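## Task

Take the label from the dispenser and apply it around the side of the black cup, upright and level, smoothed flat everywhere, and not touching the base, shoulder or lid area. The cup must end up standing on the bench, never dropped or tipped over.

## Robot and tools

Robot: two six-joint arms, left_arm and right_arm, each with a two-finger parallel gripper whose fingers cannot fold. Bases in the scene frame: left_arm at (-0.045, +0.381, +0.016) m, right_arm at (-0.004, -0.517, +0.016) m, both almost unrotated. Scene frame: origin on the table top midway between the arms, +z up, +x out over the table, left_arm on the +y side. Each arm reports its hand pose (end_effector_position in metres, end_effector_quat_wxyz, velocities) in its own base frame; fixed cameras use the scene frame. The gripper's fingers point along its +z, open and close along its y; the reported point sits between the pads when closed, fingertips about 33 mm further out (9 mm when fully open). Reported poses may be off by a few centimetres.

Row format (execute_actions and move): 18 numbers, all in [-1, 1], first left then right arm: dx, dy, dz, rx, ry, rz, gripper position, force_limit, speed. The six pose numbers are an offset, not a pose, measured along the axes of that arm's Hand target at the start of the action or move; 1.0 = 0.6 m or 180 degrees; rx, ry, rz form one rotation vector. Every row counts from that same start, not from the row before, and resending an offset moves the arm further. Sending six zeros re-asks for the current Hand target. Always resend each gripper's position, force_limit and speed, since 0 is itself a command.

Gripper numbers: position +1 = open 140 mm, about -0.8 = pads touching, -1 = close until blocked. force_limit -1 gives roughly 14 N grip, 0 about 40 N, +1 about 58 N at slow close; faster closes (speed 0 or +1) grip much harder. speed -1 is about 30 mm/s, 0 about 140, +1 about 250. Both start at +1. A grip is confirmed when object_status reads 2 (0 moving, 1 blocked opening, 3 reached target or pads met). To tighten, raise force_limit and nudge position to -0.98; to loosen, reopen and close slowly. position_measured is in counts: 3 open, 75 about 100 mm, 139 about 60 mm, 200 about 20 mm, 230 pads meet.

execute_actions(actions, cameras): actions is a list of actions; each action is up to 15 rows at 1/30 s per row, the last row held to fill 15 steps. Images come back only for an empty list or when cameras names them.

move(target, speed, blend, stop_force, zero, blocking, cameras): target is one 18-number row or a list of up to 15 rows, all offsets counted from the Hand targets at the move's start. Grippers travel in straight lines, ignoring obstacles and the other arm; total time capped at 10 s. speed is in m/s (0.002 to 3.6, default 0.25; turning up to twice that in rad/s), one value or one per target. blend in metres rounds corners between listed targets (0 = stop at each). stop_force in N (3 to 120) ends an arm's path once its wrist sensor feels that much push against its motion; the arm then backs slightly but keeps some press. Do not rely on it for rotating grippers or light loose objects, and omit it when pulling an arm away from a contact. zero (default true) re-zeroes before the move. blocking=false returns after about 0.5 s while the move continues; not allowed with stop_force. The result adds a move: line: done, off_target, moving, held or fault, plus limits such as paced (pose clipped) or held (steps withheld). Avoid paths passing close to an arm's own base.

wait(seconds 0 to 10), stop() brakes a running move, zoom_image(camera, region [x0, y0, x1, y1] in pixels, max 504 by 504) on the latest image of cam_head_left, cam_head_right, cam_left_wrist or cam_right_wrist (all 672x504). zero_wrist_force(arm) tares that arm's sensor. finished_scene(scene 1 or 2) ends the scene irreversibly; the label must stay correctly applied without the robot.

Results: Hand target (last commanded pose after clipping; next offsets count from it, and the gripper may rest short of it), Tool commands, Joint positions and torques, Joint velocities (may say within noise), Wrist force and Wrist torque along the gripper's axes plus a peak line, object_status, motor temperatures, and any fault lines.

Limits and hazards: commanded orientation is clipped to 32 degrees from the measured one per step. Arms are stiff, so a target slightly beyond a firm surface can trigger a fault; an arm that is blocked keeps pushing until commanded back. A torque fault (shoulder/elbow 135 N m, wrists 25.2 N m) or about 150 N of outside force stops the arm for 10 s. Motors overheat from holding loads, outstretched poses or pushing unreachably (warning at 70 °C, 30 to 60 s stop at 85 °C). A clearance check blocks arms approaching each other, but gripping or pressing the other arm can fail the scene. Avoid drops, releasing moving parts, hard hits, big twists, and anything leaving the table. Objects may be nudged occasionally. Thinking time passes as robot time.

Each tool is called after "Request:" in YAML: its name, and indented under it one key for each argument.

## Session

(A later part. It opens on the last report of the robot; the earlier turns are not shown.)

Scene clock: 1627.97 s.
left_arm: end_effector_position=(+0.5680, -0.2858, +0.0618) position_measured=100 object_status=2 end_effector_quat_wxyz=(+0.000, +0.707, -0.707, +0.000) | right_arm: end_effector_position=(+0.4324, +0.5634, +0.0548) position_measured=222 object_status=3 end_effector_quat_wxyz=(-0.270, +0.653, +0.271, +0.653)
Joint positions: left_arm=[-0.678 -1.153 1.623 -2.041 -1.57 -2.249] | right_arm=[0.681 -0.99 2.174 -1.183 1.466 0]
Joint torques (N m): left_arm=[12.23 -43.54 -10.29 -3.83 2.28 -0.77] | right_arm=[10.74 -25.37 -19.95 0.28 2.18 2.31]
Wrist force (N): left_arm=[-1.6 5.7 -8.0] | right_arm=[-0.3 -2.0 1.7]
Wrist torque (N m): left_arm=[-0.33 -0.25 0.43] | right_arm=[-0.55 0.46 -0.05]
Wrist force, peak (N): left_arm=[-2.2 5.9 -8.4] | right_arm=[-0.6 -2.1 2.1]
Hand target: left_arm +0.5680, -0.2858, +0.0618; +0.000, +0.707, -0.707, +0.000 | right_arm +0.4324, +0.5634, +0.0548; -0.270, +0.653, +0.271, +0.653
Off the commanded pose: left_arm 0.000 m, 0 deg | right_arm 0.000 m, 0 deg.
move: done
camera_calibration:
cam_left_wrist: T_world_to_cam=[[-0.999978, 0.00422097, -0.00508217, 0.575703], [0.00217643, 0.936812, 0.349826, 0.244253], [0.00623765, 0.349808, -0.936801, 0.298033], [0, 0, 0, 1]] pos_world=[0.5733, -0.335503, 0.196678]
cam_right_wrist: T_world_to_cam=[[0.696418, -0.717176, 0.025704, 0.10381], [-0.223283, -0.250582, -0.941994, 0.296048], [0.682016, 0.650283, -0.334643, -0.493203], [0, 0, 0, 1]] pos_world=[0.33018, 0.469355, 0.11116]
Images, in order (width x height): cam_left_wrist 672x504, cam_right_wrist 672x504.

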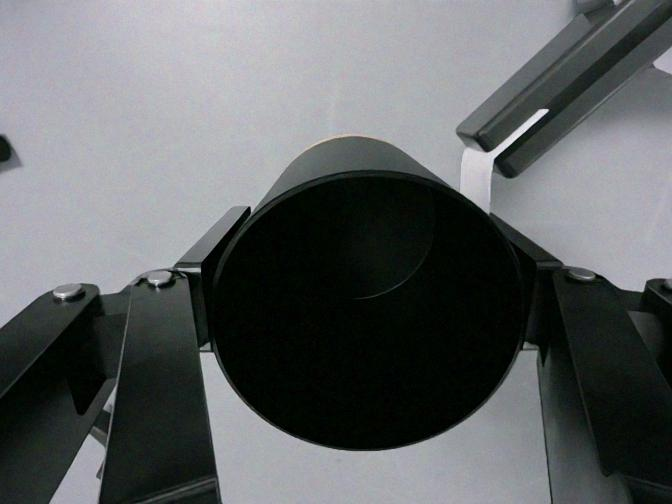

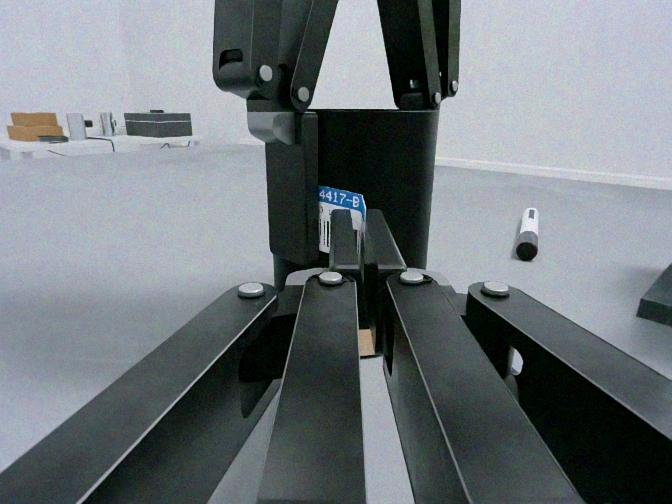

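Request:
move:
  target:
    - [0,0,0,0,0,0,-1,-1,-1,0,-0.016,0.001,-0.125,0,0,-0.74,-1,-1]
  speed: 0.03
  cameras: ["cam_left_wrist","cam_right_wrist"]

Request:
zoom_image:
  camera: "cam_right_wrist"
  region: [280, 90, 480, 290]

Request:
zoom_image:
  camera: "cam_left_wrist"
  region: [400, 60, 600, 260]

Scene clock: 1649.80 s.
left_arm: end_effector_position=(+0.5680, -0.2858, +0.0618) position_measured=100 object_status=2 end_effector_quat_wxyz=(+0.000, +0.707, -0.707, +0.000) | right_arm: end_effector_position=(+0.4260, +0.5706, +0.0548) position_measured=222 object_status=3 end_effector_quat_wxyz=(-0.138, +0.694, +0.138, +0.693)
Joint positions: left_arm=[-0.678 -1.153 1.623 -2.041 -1.57 -2.249] | right_arm=[0.987 -0.906 1.968 -1.061 2.165 0]
Joint torques (N m): left_arm=[10.81 -44.15 -10.37 -3.66 2.09 -0.48] | right_arm=[10.73 -30.25 -22.15 0.79 2.86 2.35]
Wrist force (N): left_arm=[-0.3 5.8 -7.8] | right_arm=[-0.1 -3.5 2.1]
Wrist torque (N m): left_arm=[-0.27 -0.31 0.37] | right_arm=[-0.48 0.44 -0.06]
Wrist force, peak (N): left_arm=[-1.7 5.8 -8.2] | right_arm=[-0.7 -5.8 3.1]
Hand target: left_arm +0.5680, -0.2858, +0.0618; +0.000, +0.707, -0.707, +0.000 | right_arm +0.4260, +0.5706, +0.0548; -0.138, +0.694, +0.138, +0.693
Off the commanded pose: left_arm 0.000 m, 0 deg | right_arm 0.000 m, 0 deg.
move: done
camera_calibration:
cam_left_wrist: T_world_to_cam=[[-0.999978, 0.00422097, -0.00508217, 0.575703], [0.00217643, 0.936812, 0.349826, 0.244253], [0.00623765, 0.349808, -0.936801, 0.298033], [0, 0, 0, 1]] pos_world=[0.5733, -0.335503, 0.196678]
cam_right_wrist: T_world_to_cam=[[0.369015, -0.929062, 0.0259266, 0.373791], [-0.301988, -0.146235, -0.942029, 0.270344], [0.878994, 0.339793, -0.334529, -0.400325], [0, 0, 0, 1]] pos_world=[0.29559, 0.522836, 0.11106]
Images, in order (width x height): cam_left_wrist 672x504, cam_right_wrist 672x504.

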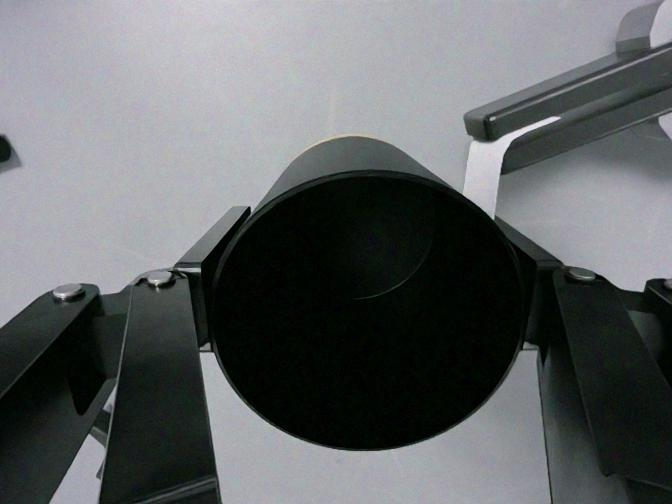

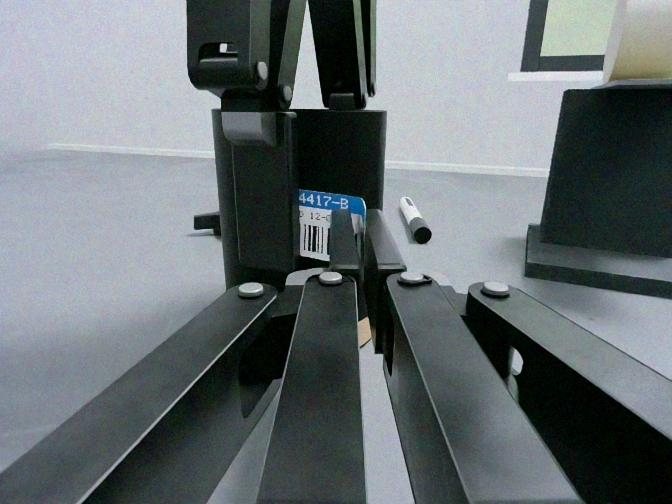

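Scaled by 2.520 from the camera's 672x504 image, which has a finer 960x720 frame.

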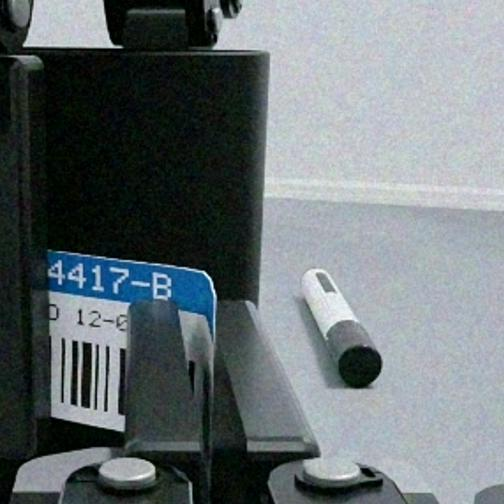

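Scaled by 2.520 from the camera's 672x504 image, which has a finer 960x720 frame.

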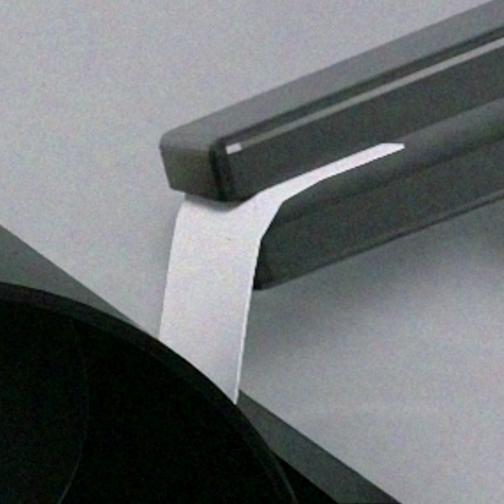

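Request:
move:
  target:
    - [0,0,0,0,0,0,-1,-1,-1,0,0.0154,-0.0064,0,0,0,-0.74,-1,-1]
  speed: 0.02
  cameras: ["cam_left_wrist","cam_right_wrist"]

Request:
zoom_image:
  camera: "cam_right_wrist"
  region: [280, 90, 480, 290]

Request:
zoom_image:
  camera: "cam_left_wrist"
  region: [400, 60, 600, 260]

Scene clock: 1668.20 s.
left_arm: end_effector_position=(+0.5680, -0.2858, +0.0618) position_measured=100 object_status=2 end_effector_quat_wxyz=(+0.000, +0.707, -0.707, +0.000) | right_arm: end_effector_position=(+0.4260, +0.5607, +0.0548) position_measured=222 object_status=3 end_effector_quat_wxyz=(-0.138, +0.694, +0.138, +0.693)
Joint positions: left_arm=[-0.678 -1.153 1.623 -2.041 -1.57 -2.249] | right_arm=[0.975 -0.918 1.997 -1.078 2.153 0]
Joint torques (N m): left_arm=[12.2 -43.31 -11.04 -3.72 2.08 -0.32] | right_arm=[-17.37 -47.87 2.05 -3.8 0.7 1.88]
Wrist force (N): left_arm=[7.5 5.9 -6.6] | right_arm=[0.0 -11.0 5.2]
Wrist torque (N m): left_arm=[-0.31 -0.50 0.05] | right_arm=[-0.15 0.50 -0.08]
Wrist force, peak (N): left_arm=[7.4 5.9 -6.6] | right_arm=[-0.3 -11.5 5.2]
Hand target: left_arm +0.5680, -0.2858, +0.0618; +0.000, +0.707, -0.707, +0.000 | right_arm +0.4260, +0.5606, +0.0548; -0.138, +0.694, +0.138, +0.693
Off the commanded pose: left_arm 0.000 m, 0 deg | right_arm 0.000 m, 0 deg.
move: done
camera_calibration:
cam_left_wrist: T_world_to_cam=[[-0.999978, 0.00422097, -0.00508217, 0.575703], [0.00217643, 0.936812, 0.349826, 0.244253], [0.00623765, 0.349808, -0.936801, 0.298033], [0, 0, 0, 1]] pos_world=[0.5733, -0.335503, 0.196678]
cam_right_wrist: T_world_to_cam=[[0.368895, -0.929112, 0.0258339, 0.364662], [-0.302051, -0.146119, -0.942027, 0.268949], [0.879023, 0.339706, -0.334542, -0.39689], [0, 0, 0, 1]] pos_world=[0.295589, 0.512936, 0.11116]
Images, in order (width x height): cam_left_wrist 672x504, cam_right_wrist 672x504.

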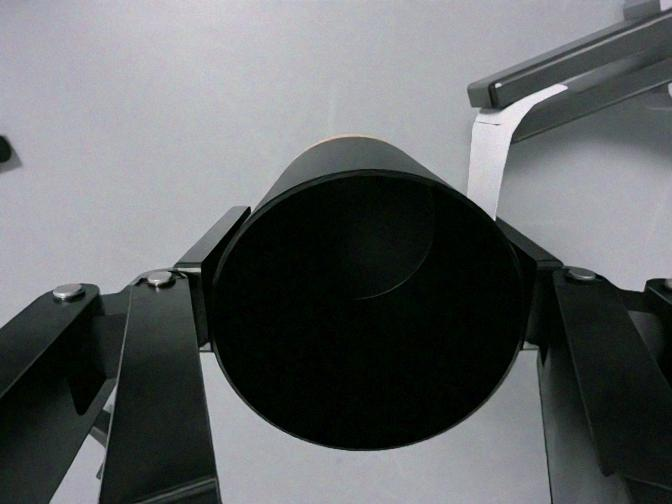

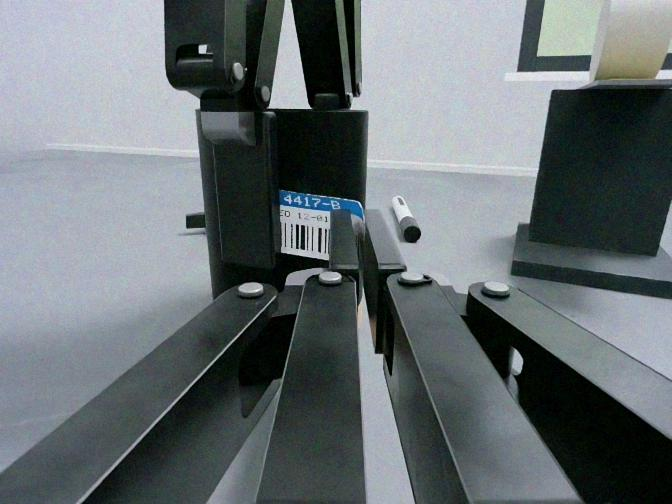

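Scaled by 2.520 from the camera's 672x504 image, which has a finer 960x720 frame.

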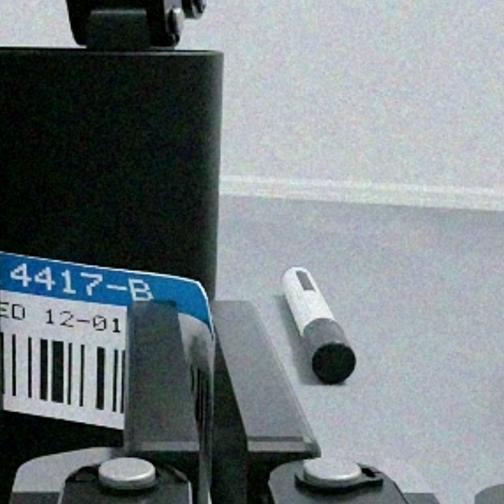

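Scaled by 2.520 from the camera's 672x504 image, which has a finer 960x720 frame.

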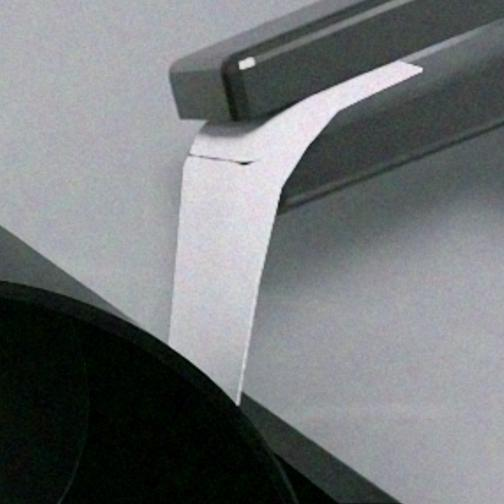

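Request:
move:
  target:
    - [0,0,0,0,0,0,-1,-1,-1,0,-0.0226,0.0038,-0.1806,0,0,-0.74,-1,-1]
  speed: 0.03
  cameras: ["cam_left_wrist","cam_right_wrist"]

Request:
zoom_image:
  camera: "cam_right_wrist"
  region: [240, 90, 440, 290]

Request:
zoom_image:
  camera: "cam_left_wrist"
  region: [400, 60, 600, 260]

Scene clock: 1698.40 s.
left_arm: end_effector_position=(+0.5680, -0.2858, +0.0618) position_measured=100 object_status=2 end_effector_quat_wxyz=(+0.000, +0.707, -0.707, +0.000) | right_arm: end_effector_position=(+0.4235, +0.5713, +0.0547) position_measured=222 object_status=3 end_effector_quat_wxyz=(+0.021, +0.707, -0.020, +0.707)
Joint positions: left_arm=[-0.678 -1.153 1.623 -2.041 -1.57 -2.249] | right_arm=[1.158 -0.721 1.547 -0.827 2.786 -0.001]
Joint torques (N m): left_arm=[11.45 -43.8 -11.12 -2.24 3.27 -0.42] | right_arm=[-19.18 -57.42 0.22 -2.28 2.19 -0.95]
Wrist force (N): left_arm=[11.9 6.4 -6.6] | right_arm=[0.3 -15.3 -0.2]
Wrist torque (N m): left_arm=[-0.39 -0.54 -0.07] | right_arm=[-0.02 0.46 -0.06]
Wrist force, peak (N): left_arm=[12.0 6.6 -6.7] | right_arm=[0.1 -15.7 -0.6]
Hand target: left_arm +0.5680, -0.2858, +0.0618; +0.000, +0.707, -0.707, +0.000 | right_arm +0.4236, +0.5712, +0.0548; +0.021, +0.707, -0.020, +0.707 (not the last commanded pose)
Off the commanded pose: left_arm 0.000 m, 0 deg | right_arm 0.003 m, 7 deg.
move: held (right_arm; a check stopped the path); limits=held
pose unreachable (right arm): on one or more control steps of this call, first in action 0 (counted from 0), this arm could not follow its commanded pose, so it was not sent that pose on those steps. It may still have moved: this result reports where it is.
cause: moving toward the commanded pose would bring two parts of the arm too close to each other (its gripper and another part of the arm, with joints 4 (wrist 1) to 6 (wrist 3) between them, 3 mm apart when it was first held).
camera_calibration:
cam_left_wrist: T_world_to_cam=[[-0.999979, 0.00418621, -0.0049887, 0.575674], [0.00217714, 0.936845, 0.349738, 0.244246], [0.00613771, 0.34972, -0.936834, 0.298162], [0, 0, 0, 1]] pos_world=[0.5733, -0.335504, 0.196778]
cam_right_wrist: T_world_to_cam=[[-0.0723496, -0.99704, 0.0260318, 0.601151], [-0.335153, -0.000278867, -0.942164, 0.200309], [0.939382, -0.0768898, -0.334141, -0.185898], [0, 0, 0, 1]] pos_world=[0.285257, 0.585134, 0.110959]
Images, in order (width x height): cam_left_wrist 672x504, cam_right_wrist 672x504.

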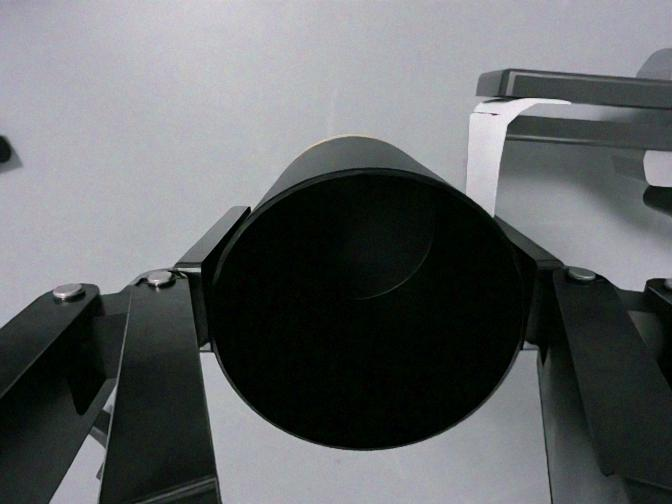

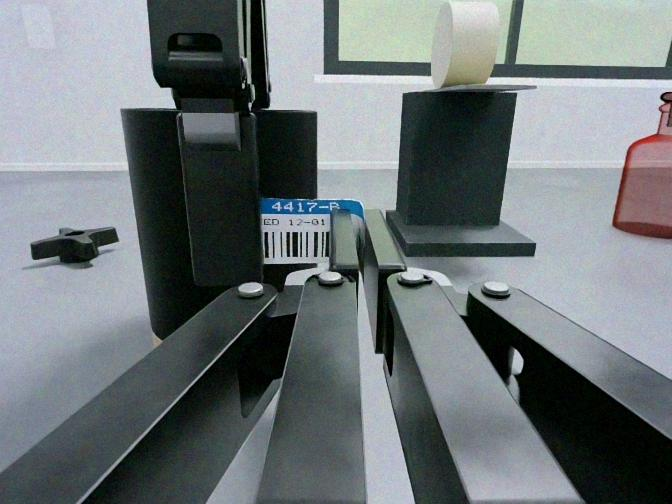

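Scaled by 2.520 from the camera's 672x504 image, which has a finer 960x720 frame.

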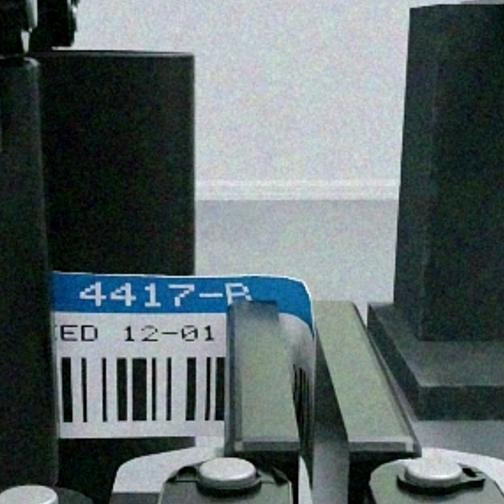

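Scaled by 2.520 from the camera's 672x504 image, which has a finer 960x720 frame.

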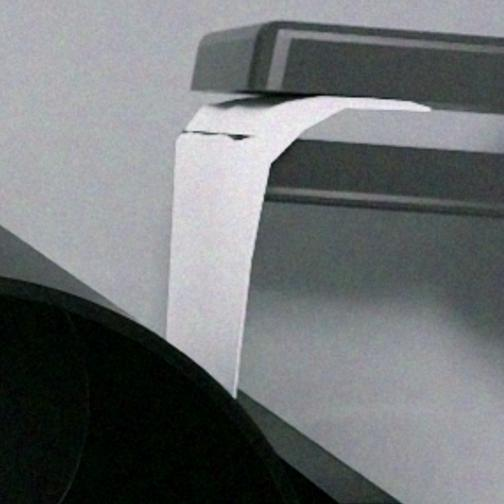

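Request:
move:
  target:
    - [0,0,0,0,0,0,-1,-1,-1,0,0.008,0,0,0,0,-0.74,-1,-1]
  speed: 0.01
  cameras: ["cam_left_wrist","cam_right_wrist"]

Request:
zoom_image:
  camera: "cam_right_wrist"
  region: [240, 90, 440, 290]

Request:
zoom_image:
  camera: "cam_left_wrist"
  region: [400, 60, 600, 260]

Scene clock: 1711.63 s.
left_arm: end_effector_position=(+0.5680, -0.2858, +0.0618) position_measured=100 object_status=2 end_effector_quat_wxyz=(+0.000, +0.707, -0.707, +0.000) | right_arm: end_effector_position=(+0.4233, +0.5665, +0.0548) position_measured=222 object_status=3 end_effector_quat_wxyz=(+0.021, +0.707, -0.020, +0.707)
Joint positions: left_arm=[-0.678 -1.153 1.623 -2.041 -1.57 -2.249] | right_arm=[1.155 -0.728 1.564 -0.836 2.783 -0.001]
Joint torques (N m): left_arm=[8.9 -44.56 -10.99 -1.1 -0.48 -0.27] | right_arm=[-15.28 -57.02 -3.99 -3.18 -0.69 -0.08]
Wrist force (N): left_arm=[3.6 1.8 -3.8] | right_arm=[0.1 -6.8 0.8]
Wrist torque (N m): left_arm=[-0.16 -0.28 0.35] | right_arm=[-0.31 0.43 -0.04]
Wrist force, peak (N): left_arm=[12.9 6.7 -6.4] | right_arm=[0.2 -16.2 -0.2]
Hand target: left_arm +0.5680, -0.2858, +0.0618; +0.000, +0.707, -0.707, +0.000 | right_arm +0.4233, +0.5664, +0.0548; +0.021, +0.707, -0.020, +0.707
Off the commanded pose: left_arm 0.000 m, 0 deg | right_arm 0.000 m, 0 deg.
move: done
camera_calibration:
cam_left_wrist: T_world_to_cam=[[-0.999978, 0.00422097, -0.00508217, 0.575703], [0.00217643, 0.936812, 0.349826, 0.244253], [0.00623765, 0.349808, -0.936801, 0.298033], [0, 0, 0, 1]] pos_world=[0.5733, -0.335503, 0.196678]
cam_right_wrist: T_world_to_cam=[[-0.0724149, -0.99704, 0.0258433, 0.596388], [-0.335141, -0.0000796942, -0.942168, 0.200216], [0.939381, -0.0768881, -0.334144, -0.186046], [0, 0, 0, 1]] pos_world=[0.285056, 0.580334, 0.111058]
Images, in order (width x height): cam_left_wrist 672x504, cam_right_wrist 672x504.

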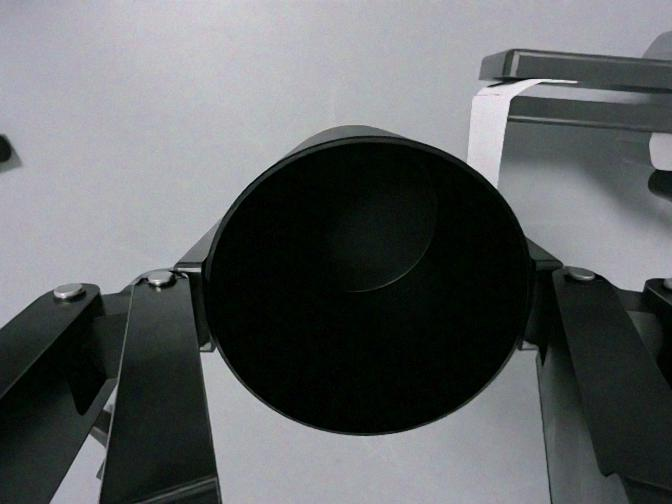

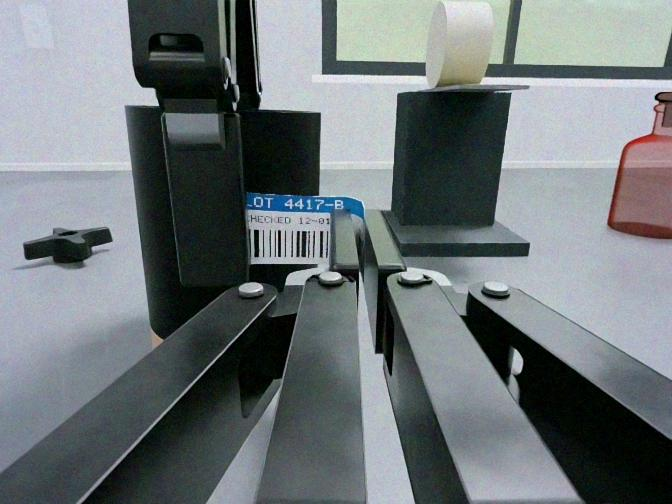

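Scaled by 2.520 from the camera's 672x504 image, which has a finer 960x720 frame.

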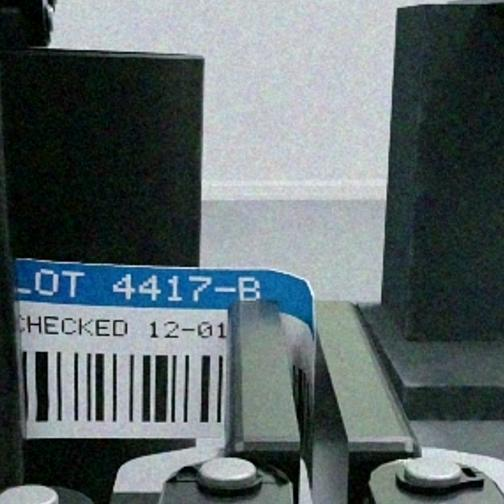

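Scaled by 2.520 from the camera's 672x504 image, which has a finer 960x720 frame.

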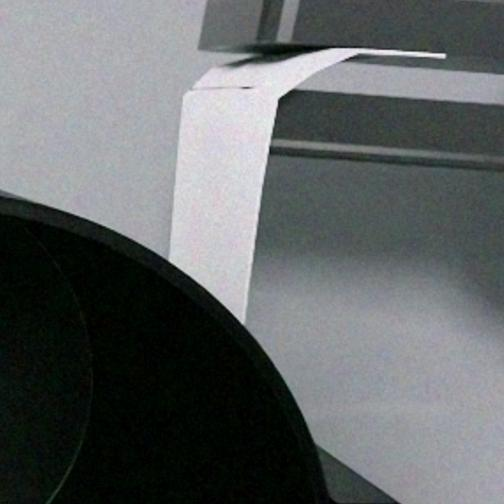

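Request:
move:
  target: [0,0,0,0,0,0,-0.98,0,-1,0,0,0.0167,0,0,0,-0.74,-1,-1]
  speed: 0.02
  cameras: ["cam_left_wrist","cam_right_wrist"]

Request:
zoom_image:
  camera: "cam_left_wrist"
  region: [400, 30, 600, 230]

Scene clock: 1736.43 s.
left_arm: end_effector_position=(+0.5680, -0.2858, +0.0618) position_measured=102 object_status=2 end_effector_quat_wxyz=(+0.000, +0.707, -0.707, +0.000) | right_arm: end_effector_position=(+0.4332, +0.5659, +0.0548) position_measured=222 object_status=3 end_effector_quat_wxyz=(+0.021, +0.707, -0.020, +0.707)
Joint positions: left_arm=[-0.678 -1.153 1.623 -2.041 -1.57 -2.249] | right_arm=[1.139 -0.726 1.559 -0.833 2.767 -0.001]
Joint torques (N m): left_arm=[-6.5 -44.17 -11.12 -0.69 0.28 -0.26] | right_arm=[-17.75 -39.11 -23 2.32 0.07 -2]
Wrist force (N): left_arm=[3.0 1.9 -8.5] | right_arm=[0.0 -9.3 -1.6]
Wrist torque (N m): left_arm=[-0.36 -0.35 0.29] | right_arm=[-0.28 0.47 -0.05]
Wrist force, peak (N): left_arm=[2.6 2.1 -8.9] | right_arm=[0.0 -9.3 -1.6]
Hand target: left_arm +0.5680, -0.2858, +0.0618; +0.000, +0.707, -0.707, +0.000 | right_arm +0.4333, +0.5659, +0.0548; +0.021, +0.707, -0.020, +0.707
Off the commanded pose: left_arm 0.000 m, 0 deg | right_arm 0.000 m, 0 deg.
move: done
camera_calibration:
cam_left_wrist: T_world_to_cam=[[-0.999978, 0.00422097, -0.00508217, 0.575703], [0.00217643, 0.936812, 0.349826, 0.244253], [0.00623765, 0.349808, -0.936801, 0.298033], [0, 0, 0, 1]] pos_world=[0.5733, -0.335503, 0.196678]
cam_right_wrist: T_world_to_cam=[[-0.072352, -0.997039, 0.0260312, 0.596467], [-0.335064, -0.000284774, -0.942195, 0.203633], [0.939413, -0.0768919, -0.334052, -0.19541], [0, 0, 0, 1]] pos_world=[0.294956, 0.579734, 0.111058]
Images, in order (width x height): cam_left_wrist 672x504, cam_right_wrist 672x504.

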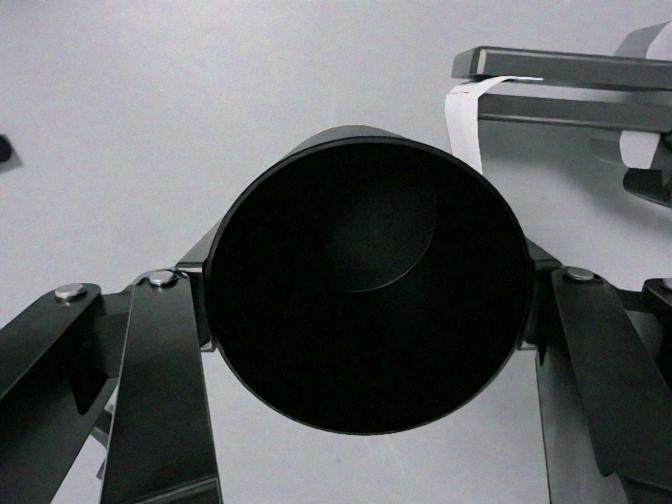

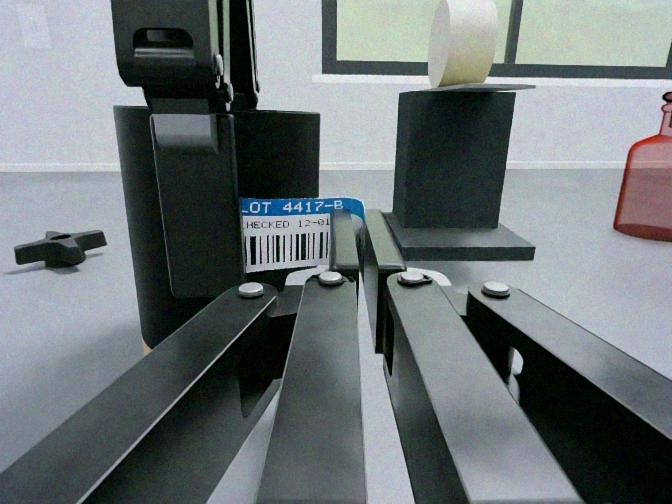

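Scaled by 2.520 from the camera's 672x504 image, which has a finer 960x720 frame.

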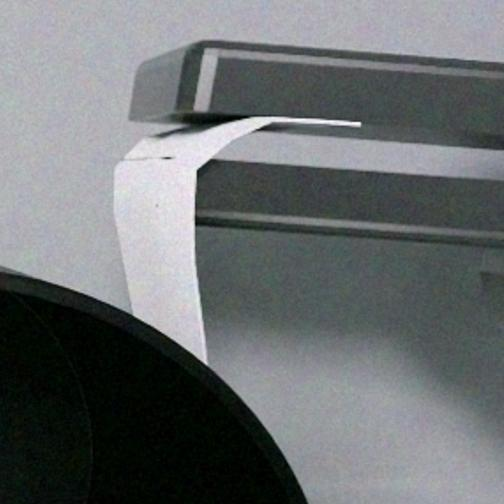

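Request:
move:
  target: [0,0,0,0,0,0,-0.98,0,-1,0,-0.0083,-0.0167,0,0,0,-0.74,-1,-1]
  speed: 0.02
  cameras: ["cam_left_wrist","cam_right_wrist"]

Request:
zoom_image:
  camera: "cam_left_wrist"
  region: [400, 30, 600, 230]

Request:
zoom_image:
  camera: "cam_right_wrist"
  region: [110, 90, 380, 360]

Scene clock: 1822.23 s.
left_arm: end_effector_position=(+0.5680, -0.2858, +0.0618) position_measured=102 object_status=2 end_effector_quat_wxyz=(+0.000, +0.707, -0.707, +0.000) | right_arm: end_effector_position=(+0.4236, +0.5714, +0.0548) position_measured=222 object_status=3 end_effector_quat_wxyz=(+0.021, +0.707, -0.020, +0.707)
Joint positions: left_arm=[-0.678 -1.153 1.623 -2.041 -1.57 -2.249] | right_arm=[1.157 -0.72 1.547 -0.827 2.786 -0.001]
Joint torques (N m): left_arm=[-8.36 -43.79 -11.51 -1.46 0.85 -0.38] | right_arm=[11.19 -39.81 -24.32 1.69 2.3 -2.07]
Wrist force (N): left_arm=[-2.4 2.3 -9.0] | right_arm=[-1.3 -2.1 1.9]
Wrist torque (N m): left_arm=[-0.21 -0.08 0.55] | right_arm=[-0.46 0.66 -0.03]
Wrist force, peak (N): left_arm=[-2.5 2.1 -9.3] | right_arm=[0.3 -9.3 -1.5]
Hand target: left_arm +0.5680, -0.2858, +0.0618; +0.000, +0.707, -0.707, +0.000 | right_arm +0.4236, +0.5714, +0.0548; +0.021, +0.707, -0.020, +0.707
Off the commanded pose: left_arm 0.000 m, 0 deg | right_arm 0.000 m, 0 deg.
move: done
camera_calibration:
cam_left_wrist: T_world_to_cam=[[-0.999978, 0.00422097, -0.00508217, 0.575703], [0.00217643, 0.936812, 0.349826, 0.244253], [0.00623765, 0.349808, -0.936801, 0.298033], [0, 0, 0, 1]] pos_world=[0.5733, -0.335503, 0.196678]
cam_right_wrist: T_world_to_cam=[[-0.072352, -0.997039, 0.0260312, 0.601257], [-0.335064, -0.000284774, -0.942195, 0.200418], [0.939413, -0.0768919, -0.334052, -0.185968], [0, 0, 0, 1]] pos_world=[0.285356, 0.585234, 0.111058]
Images, in order (width x height): cam_left_wrist 672x504, cam_right_wrist 672x504.

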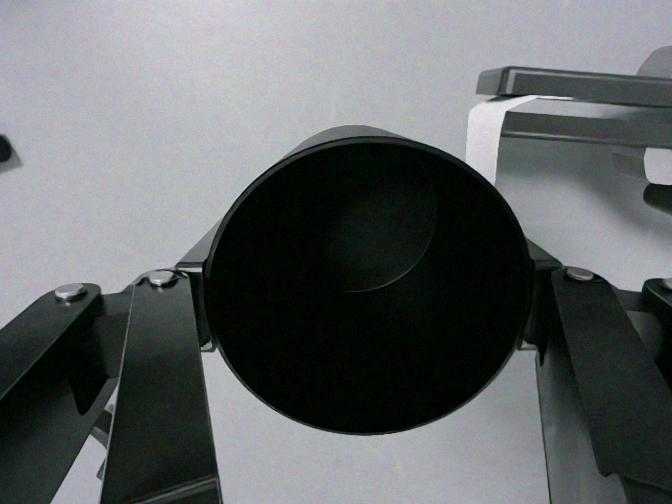

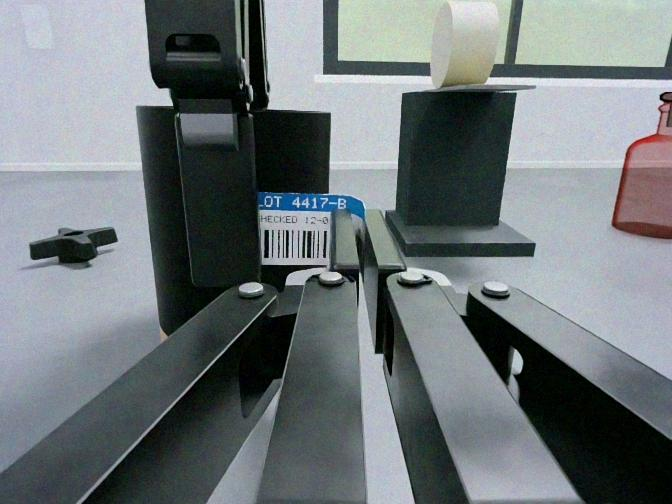

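Scaled by 2.520 from the camera's 672x504 image, which has a finer 960x720 frame.

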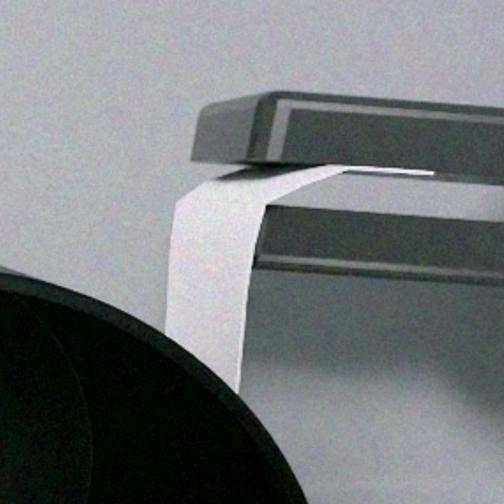

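Scaled by 1.867 from the camera's 672x504 image, which has a finer 960x720 frame.

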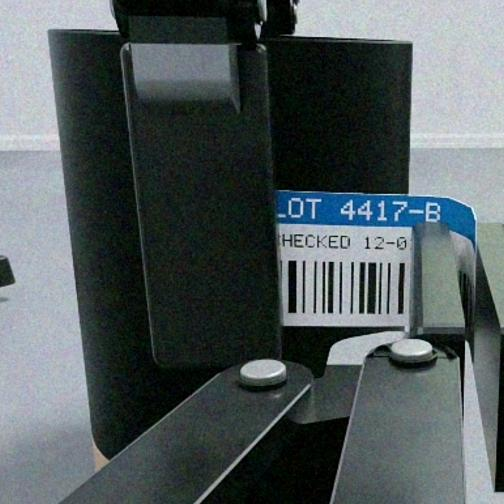

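Request:
move:
  target:
    - [0,0,0,0,0,0,-0.98,0,-1,0,0,-0.0583,0,0,0,-0.74,-1,-1]
  speed: 0.02
  cameras: ["cam_left_wrist","cam_right_wrist"]

Request:
zoom_image:
  camera: "cam_left_wrist"
  region: [400, 30, 600, 230]

Request:
zoom_image:
  camera: "cam_right_wrist"
  region: [110, 90, 380, 360]

Scene clock: 1905.40 s.
left_arm: end_effector_position=(+0.5680, -0.2858, +0.0618) position_measured=102 object_status=2 end_effector_quat_wxyz=(+0.000, +0.707, -0.707, +0.000) | right_arm: end_effector_position=(+0.4184, +0.5717, +0.0547) position_measured=222 object_status=3 end_effector_quat_wxyz=(+0.021, +0.707, -0.020, +0.707)
Joint positions: left_arm=[-0.678 -1.153 1.623 -2.041 -1.57 -2.249] | right_arm=[1.166 -0.721 1.549 -0.828 2.795 -0.001]
Joint torques (N m): left_arm=[-8.7 -43.69 -11.82 -1.62 1.41 -0.46] | right_arm=[11.44 -58.03 -5.15 -3.48 2.35 1.72]
Wrist force (N): left_arm=[-2.4 2.2 -9.2] | right_arm=[-0.9 -2.2 2.0]
Wrist torque (N m): left_arm=[-0.25 -0.09 0.54] | right_arm=[-0.52 0.59 -0.03]
Wrist force, peak (N): left_arm=[-2.7 2.2 -9.4] | right_arm=[-1.5 -2.4 2.1]
Hand target: left_arm +0.5680, -0.2858, +0.0618; +0.000, +0.707, -0.707, +0.000 | right_arm +0.4184, +0.5717, +0.0548; +0.021, +0.707, -0.020, +0.707 (not the last commanded pose)
Off the commanded pose: left_arm 0.000 m, 0 deg | right_arm 0.030 m, 0 deg.
move: held (right_arm; a check stopped the path); limits=held
pose unreachable (right arm): on one or more control steps of this call, first in action 0 (counted from 0), this arm could not follow its commanded pose, so it was not sent that pose on those steps. It may still have moved: this result reports where it is.
cause: moving toward the commanded pose would bring two parts of the arm too close to each other (its gripper and another part of the arm, with joints 4 (wrist 1) to 6 (wrist 3) between them, 2 mm apart when it was first held).
camera_calibration:
cam_left_wrist: T_world_to_cam=[[-0.999978, 0.00422097, -0.00508217, 0.575703], [0.00217643, 0.936812, 0.349826, 0.244253], [0.00623765, 0.349808, -0.936801, 0.298033], [0, 0, 0, 1]] pos_world=[0.5733, -0.335503, 0.196678]
cam_right_wrist: T_world_to_cam=[[-0.0723496, -0.99704, 0.0260318, 0.601179], [-0.335153, -0.000278867, -0.942164, 0.198694], [0.939382, -0.0768898, -0.334141, -0.181043], [0, 0, 0, 1]] pos_world=[0.280157, 0.585534, 0.111059]
Images, in order (width x height): cam_left_wrist 672x504, cam_right_wrist 672x504.

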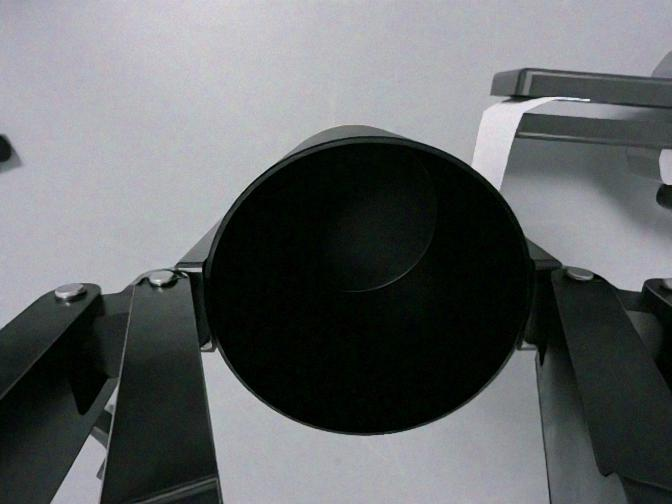

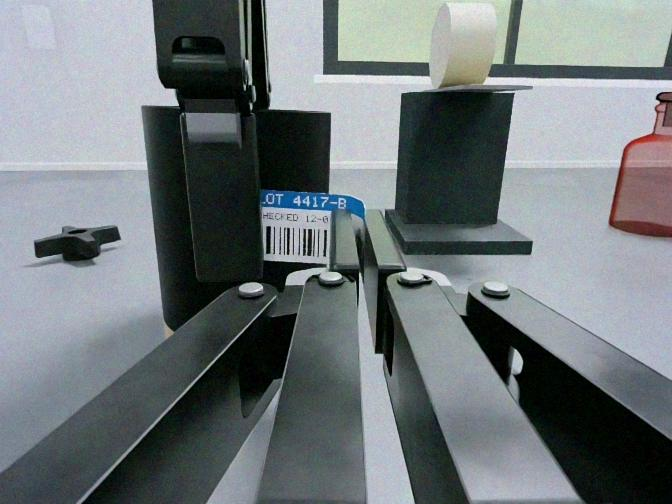

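Scaled by 2.520 from the camera's 672x504 image, which has a finer 960x720 frame.

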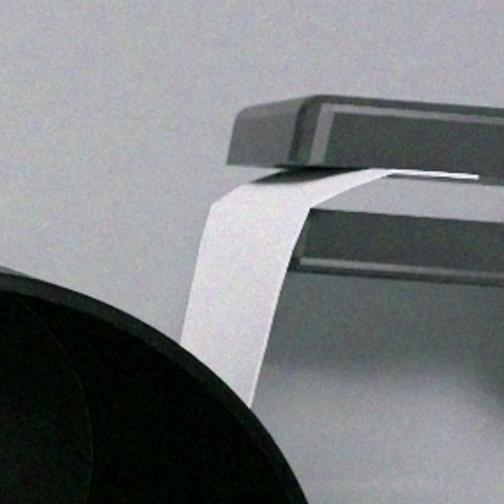

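Scaled by 1.867 from the camera's 672x504 image, which has a finer 960x720 frame.

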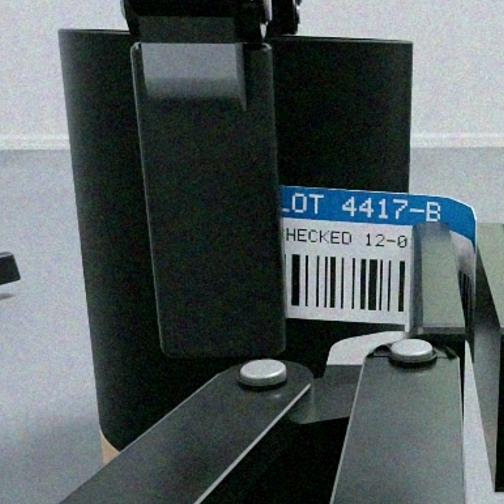

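Request:
move:
  target:
    - [0,0,0,0,0,0,-0.98,0,-1,0,0.0489,-0.0279,0.268,0,0,-0.74,-1,-1]
  speed: 0.03
  cameras: ["cam_left_wrist","cam_right_wrist"]

Request:
zoom_image:
  camera: "cam_left_wrist"
  region: [400, 30, 600, 230]

Request:
zoom_image:
  camera: "cam_right_wrist"
  region: [180, 90, 450, 360]

Scene clock: 1941.73 s.
left_arm: end_effector_position=(+0.5680, -0.2858, +0.0618) position_measured=102 object_status=2 end_effector_quat_wxyz=(+0.000, +0.707, -0.707, +0.000) | right_arm: end_effector_position=(+0.4053, +0.5516, +0.0548) position_measured=222 object_status=3 end_effector_quat_wxyz=(-0.189, +0.681, +0.189, +0.681)
Joint positions: left_arm=[-0.678 -1.153 1.623 -2.041 -1.57 -2.249] | right_arm=[0.903 -0.977 2.14 -1.163 1.933 0]
Joint torques (N m): left_arm=[-7.52 -43 -12.13 -3.09 2.07 -0.09] | right_arm=[-12.39 -43.66 2.8 -4.15 -1.45 -2.32]
Wrist force (N): left_arm=[1.5 4.9 -9.4] | right_arm=[-1.2 -4.5 8.3]
Wrist torque (N m): left_arm=[-0.12 -0.25 0.36] | right_arm=[-0.42 0.69 -0.07]
Wrist force, peak (N): left_arm=[1.5 5.1 -9.4] | right_arm=[-1.1 -4.4 8.5]
Hand target: left_arm +0.5680, -0.2858, +0.0618; +0.000, +0.707, -0.707, +0.000 | right_arm +0.4053, +0.5516, +0.0548; -0.189, +0.681, +0.189, +0.681 (not the last commanded pose)
Off the commanded pose: left_arm 0.000 m, 0 deg | right_arm 0.010 m, 14 deg.
move: off_target (right_arm; path cut at 10 s)
camera_calibration:
cam_left_wrist: T_world_to_cam=[[-0.999978, 0.00422097, -0.00508217, 0.575703], [0.00217643, 0.936812, 0.349826, 0.244253], [0.00623765, 0.349808, -0.936801, 0.298033], [0, 0, 0, 1]] pos_world=[0.5733, -0.335503, 0.196678]
cam_right_wrist: T_world_to_cam=[[0.502616, -0.86412, 0.0259585, 0.27387], [-0.276904, -0.189361, -0.942054, 0.274926], [0.818963, 0.466304, -0.334454, -0.421061], [0, 0, 0, 1]] pos_world=[0.283309, 0.485059, 0.11106]
Images, in order (width x height): cam_left_wrist 672x504, cam_right_wrist 672x504.

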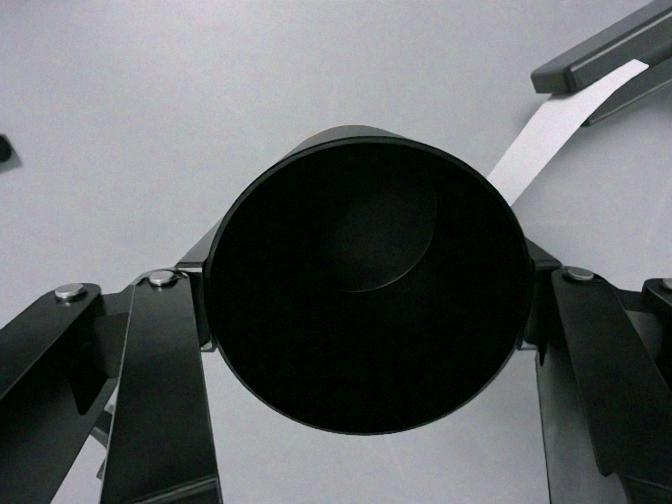

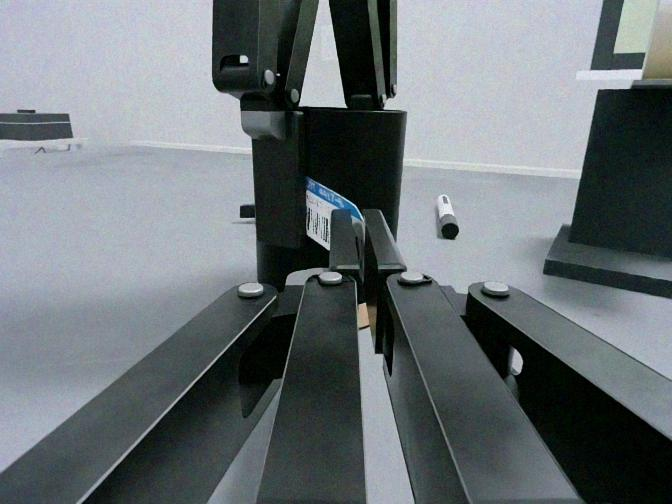

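Scaled by 2.520 from the camera's 672x504 image, which has a finer 960x720 frame.

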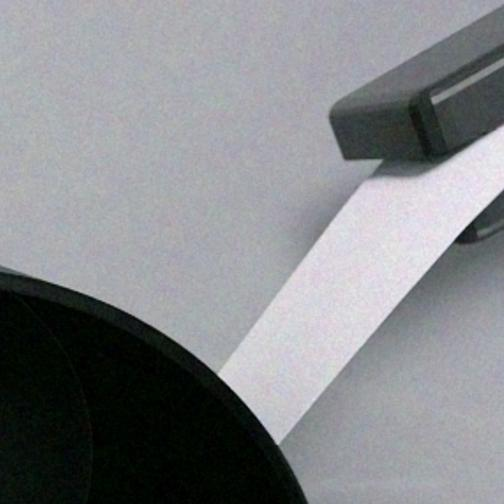

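Scaled by 1.867 from the camera's 672x504 image, which has a finer 960x720 frame.

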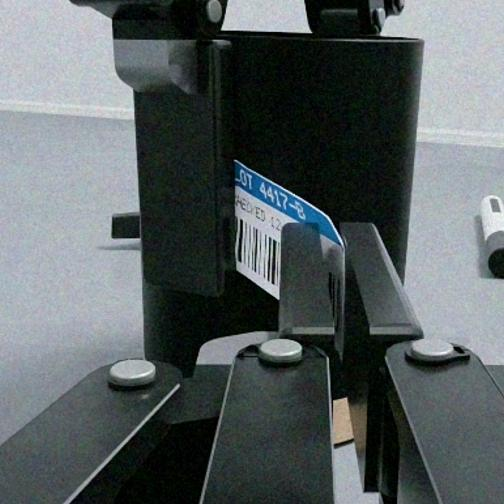

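Request:
move:
  target:
    - [0,0,0,0,0,0,-0.98,0,-1,0,0.0622,0.0488,0.3256,0,0,-0.74,-1,-1]
  speed: 0.06
  cameras: ["cam_left_wrist","cam_right_wrist"]

Request:
zoom_image:
  camera: "cam_left_wrist"
  region: [400, 30, 600, 230]

Request:
zoom_image:
  camera: "cam_right_wrist"
  region: [250, 90, 520, 360]

Scene clock: 2025.20 s.
left_arm: end_effector_position=(+0.5680, -0.2858, +0.0618) position_measured=102 object_status=2 end_effector_quat_wxyz=(+0.000, +0.707, -0.707, +0.000) | right_arm: end_effector_position=(+0.4496, +0.5347, +0.0548) position_measured=222 object_status=3 end_effector_quat_wxyz=(+0.498, -0.502, -0.498, -0.502)
Joint positions: left_arm=[-0.678 -1.153 1.623 -2.041 -1.57 -2.249] | right_arm=[0.194 -0.869 1.881 -1.009 0.2 -0.002]
Joint torques (N m): left_arm=[-7.72 -42.92 -13.37 -3.79 1.91 -0.11] | right_arm=[-14.65 -31.05 -21.31 2.12 -2.62 -2.56]
Wrist force (N): left_arm=[-0.7 2.8 -9.3] | right_arm=[-1.3 -0.9 5.2]
Wrist torque (N m): left_arm=[-0.19 -0.13 0.46] | right_arm=[-0.51 0.62 0.03]
Wrist force, peak (N): left_arm=[1.6 5.1 -9.5] | right_arm=[-1.1 -4.5 8.8]
Hand target: left_arm +0.5680, -0.2858, +0.0618; +0.000, +0.707, -0.707, +0.000 | right_arm +0.4496, +0.5347, +0.0548; +0.498, -0.502, -0.498, -0.502
Off the commanded pose: left_arm 0.000 m, 0 deg | right_arm 0.000 m, 0 deg.
move: done
camera_calibration:
cam_left_wrist: T_world_to_cam=[[-0.999978, 0.00422097, -0.00508217, 0.575703], [0.00217643, 0.936812, 0.349826, 0.244253], [0.00623765, 0.349808, -0.936801, 0.298033], [0, 0, 0, 1]] pos_world=[0.5733, -0.335503, 0.196678]
cam_right_wrist: T_world_to_cam=[[0.999455, -0.0210509, 0.0254412, -0.437101], [0.0169188, -0.335189, -0.941999, 0.22993], [0.0283575, 0.941916, -0.33465, -0.34829], [0, 0, 0, 1]] pos_world=[0.442849, 0.395929, 0.111159]
Images, in order (width x height): cam_left_wrist 672x504, cam_right_wrist 672x504.

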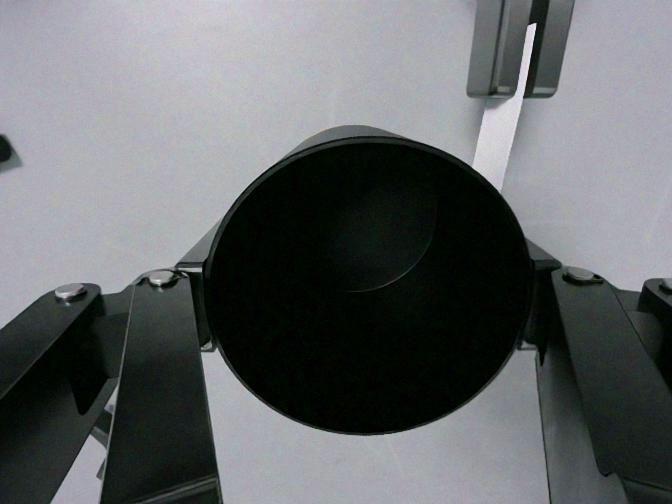

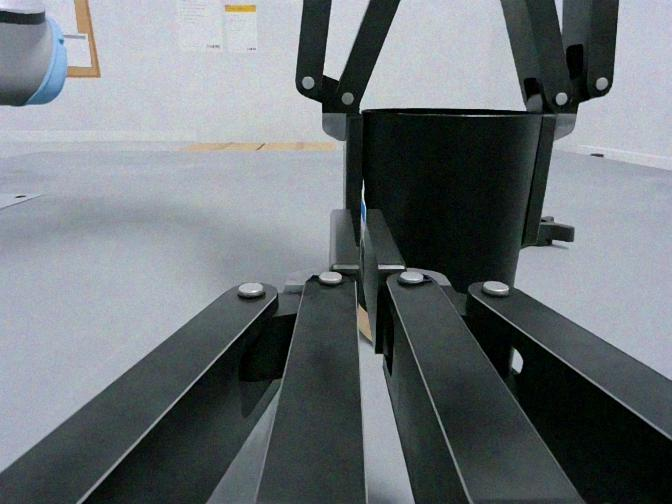

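Scaled by 2.520 from the camera's 672x504 image, which has a finer 960x720 frame.

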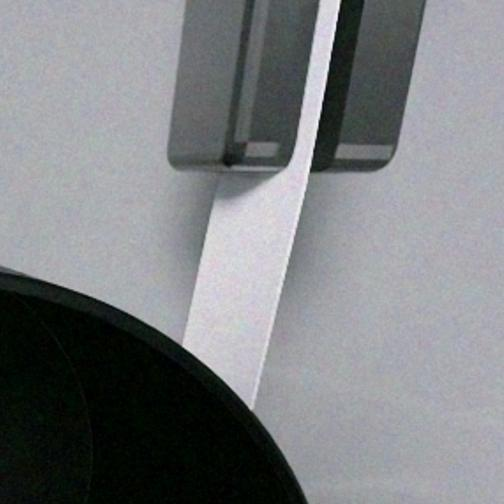

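Scaled by 1.867 from the camera's 672x504 image, which has a finer 960x720 frame.

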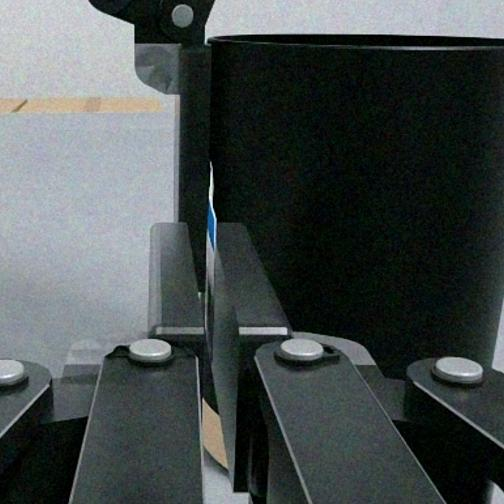

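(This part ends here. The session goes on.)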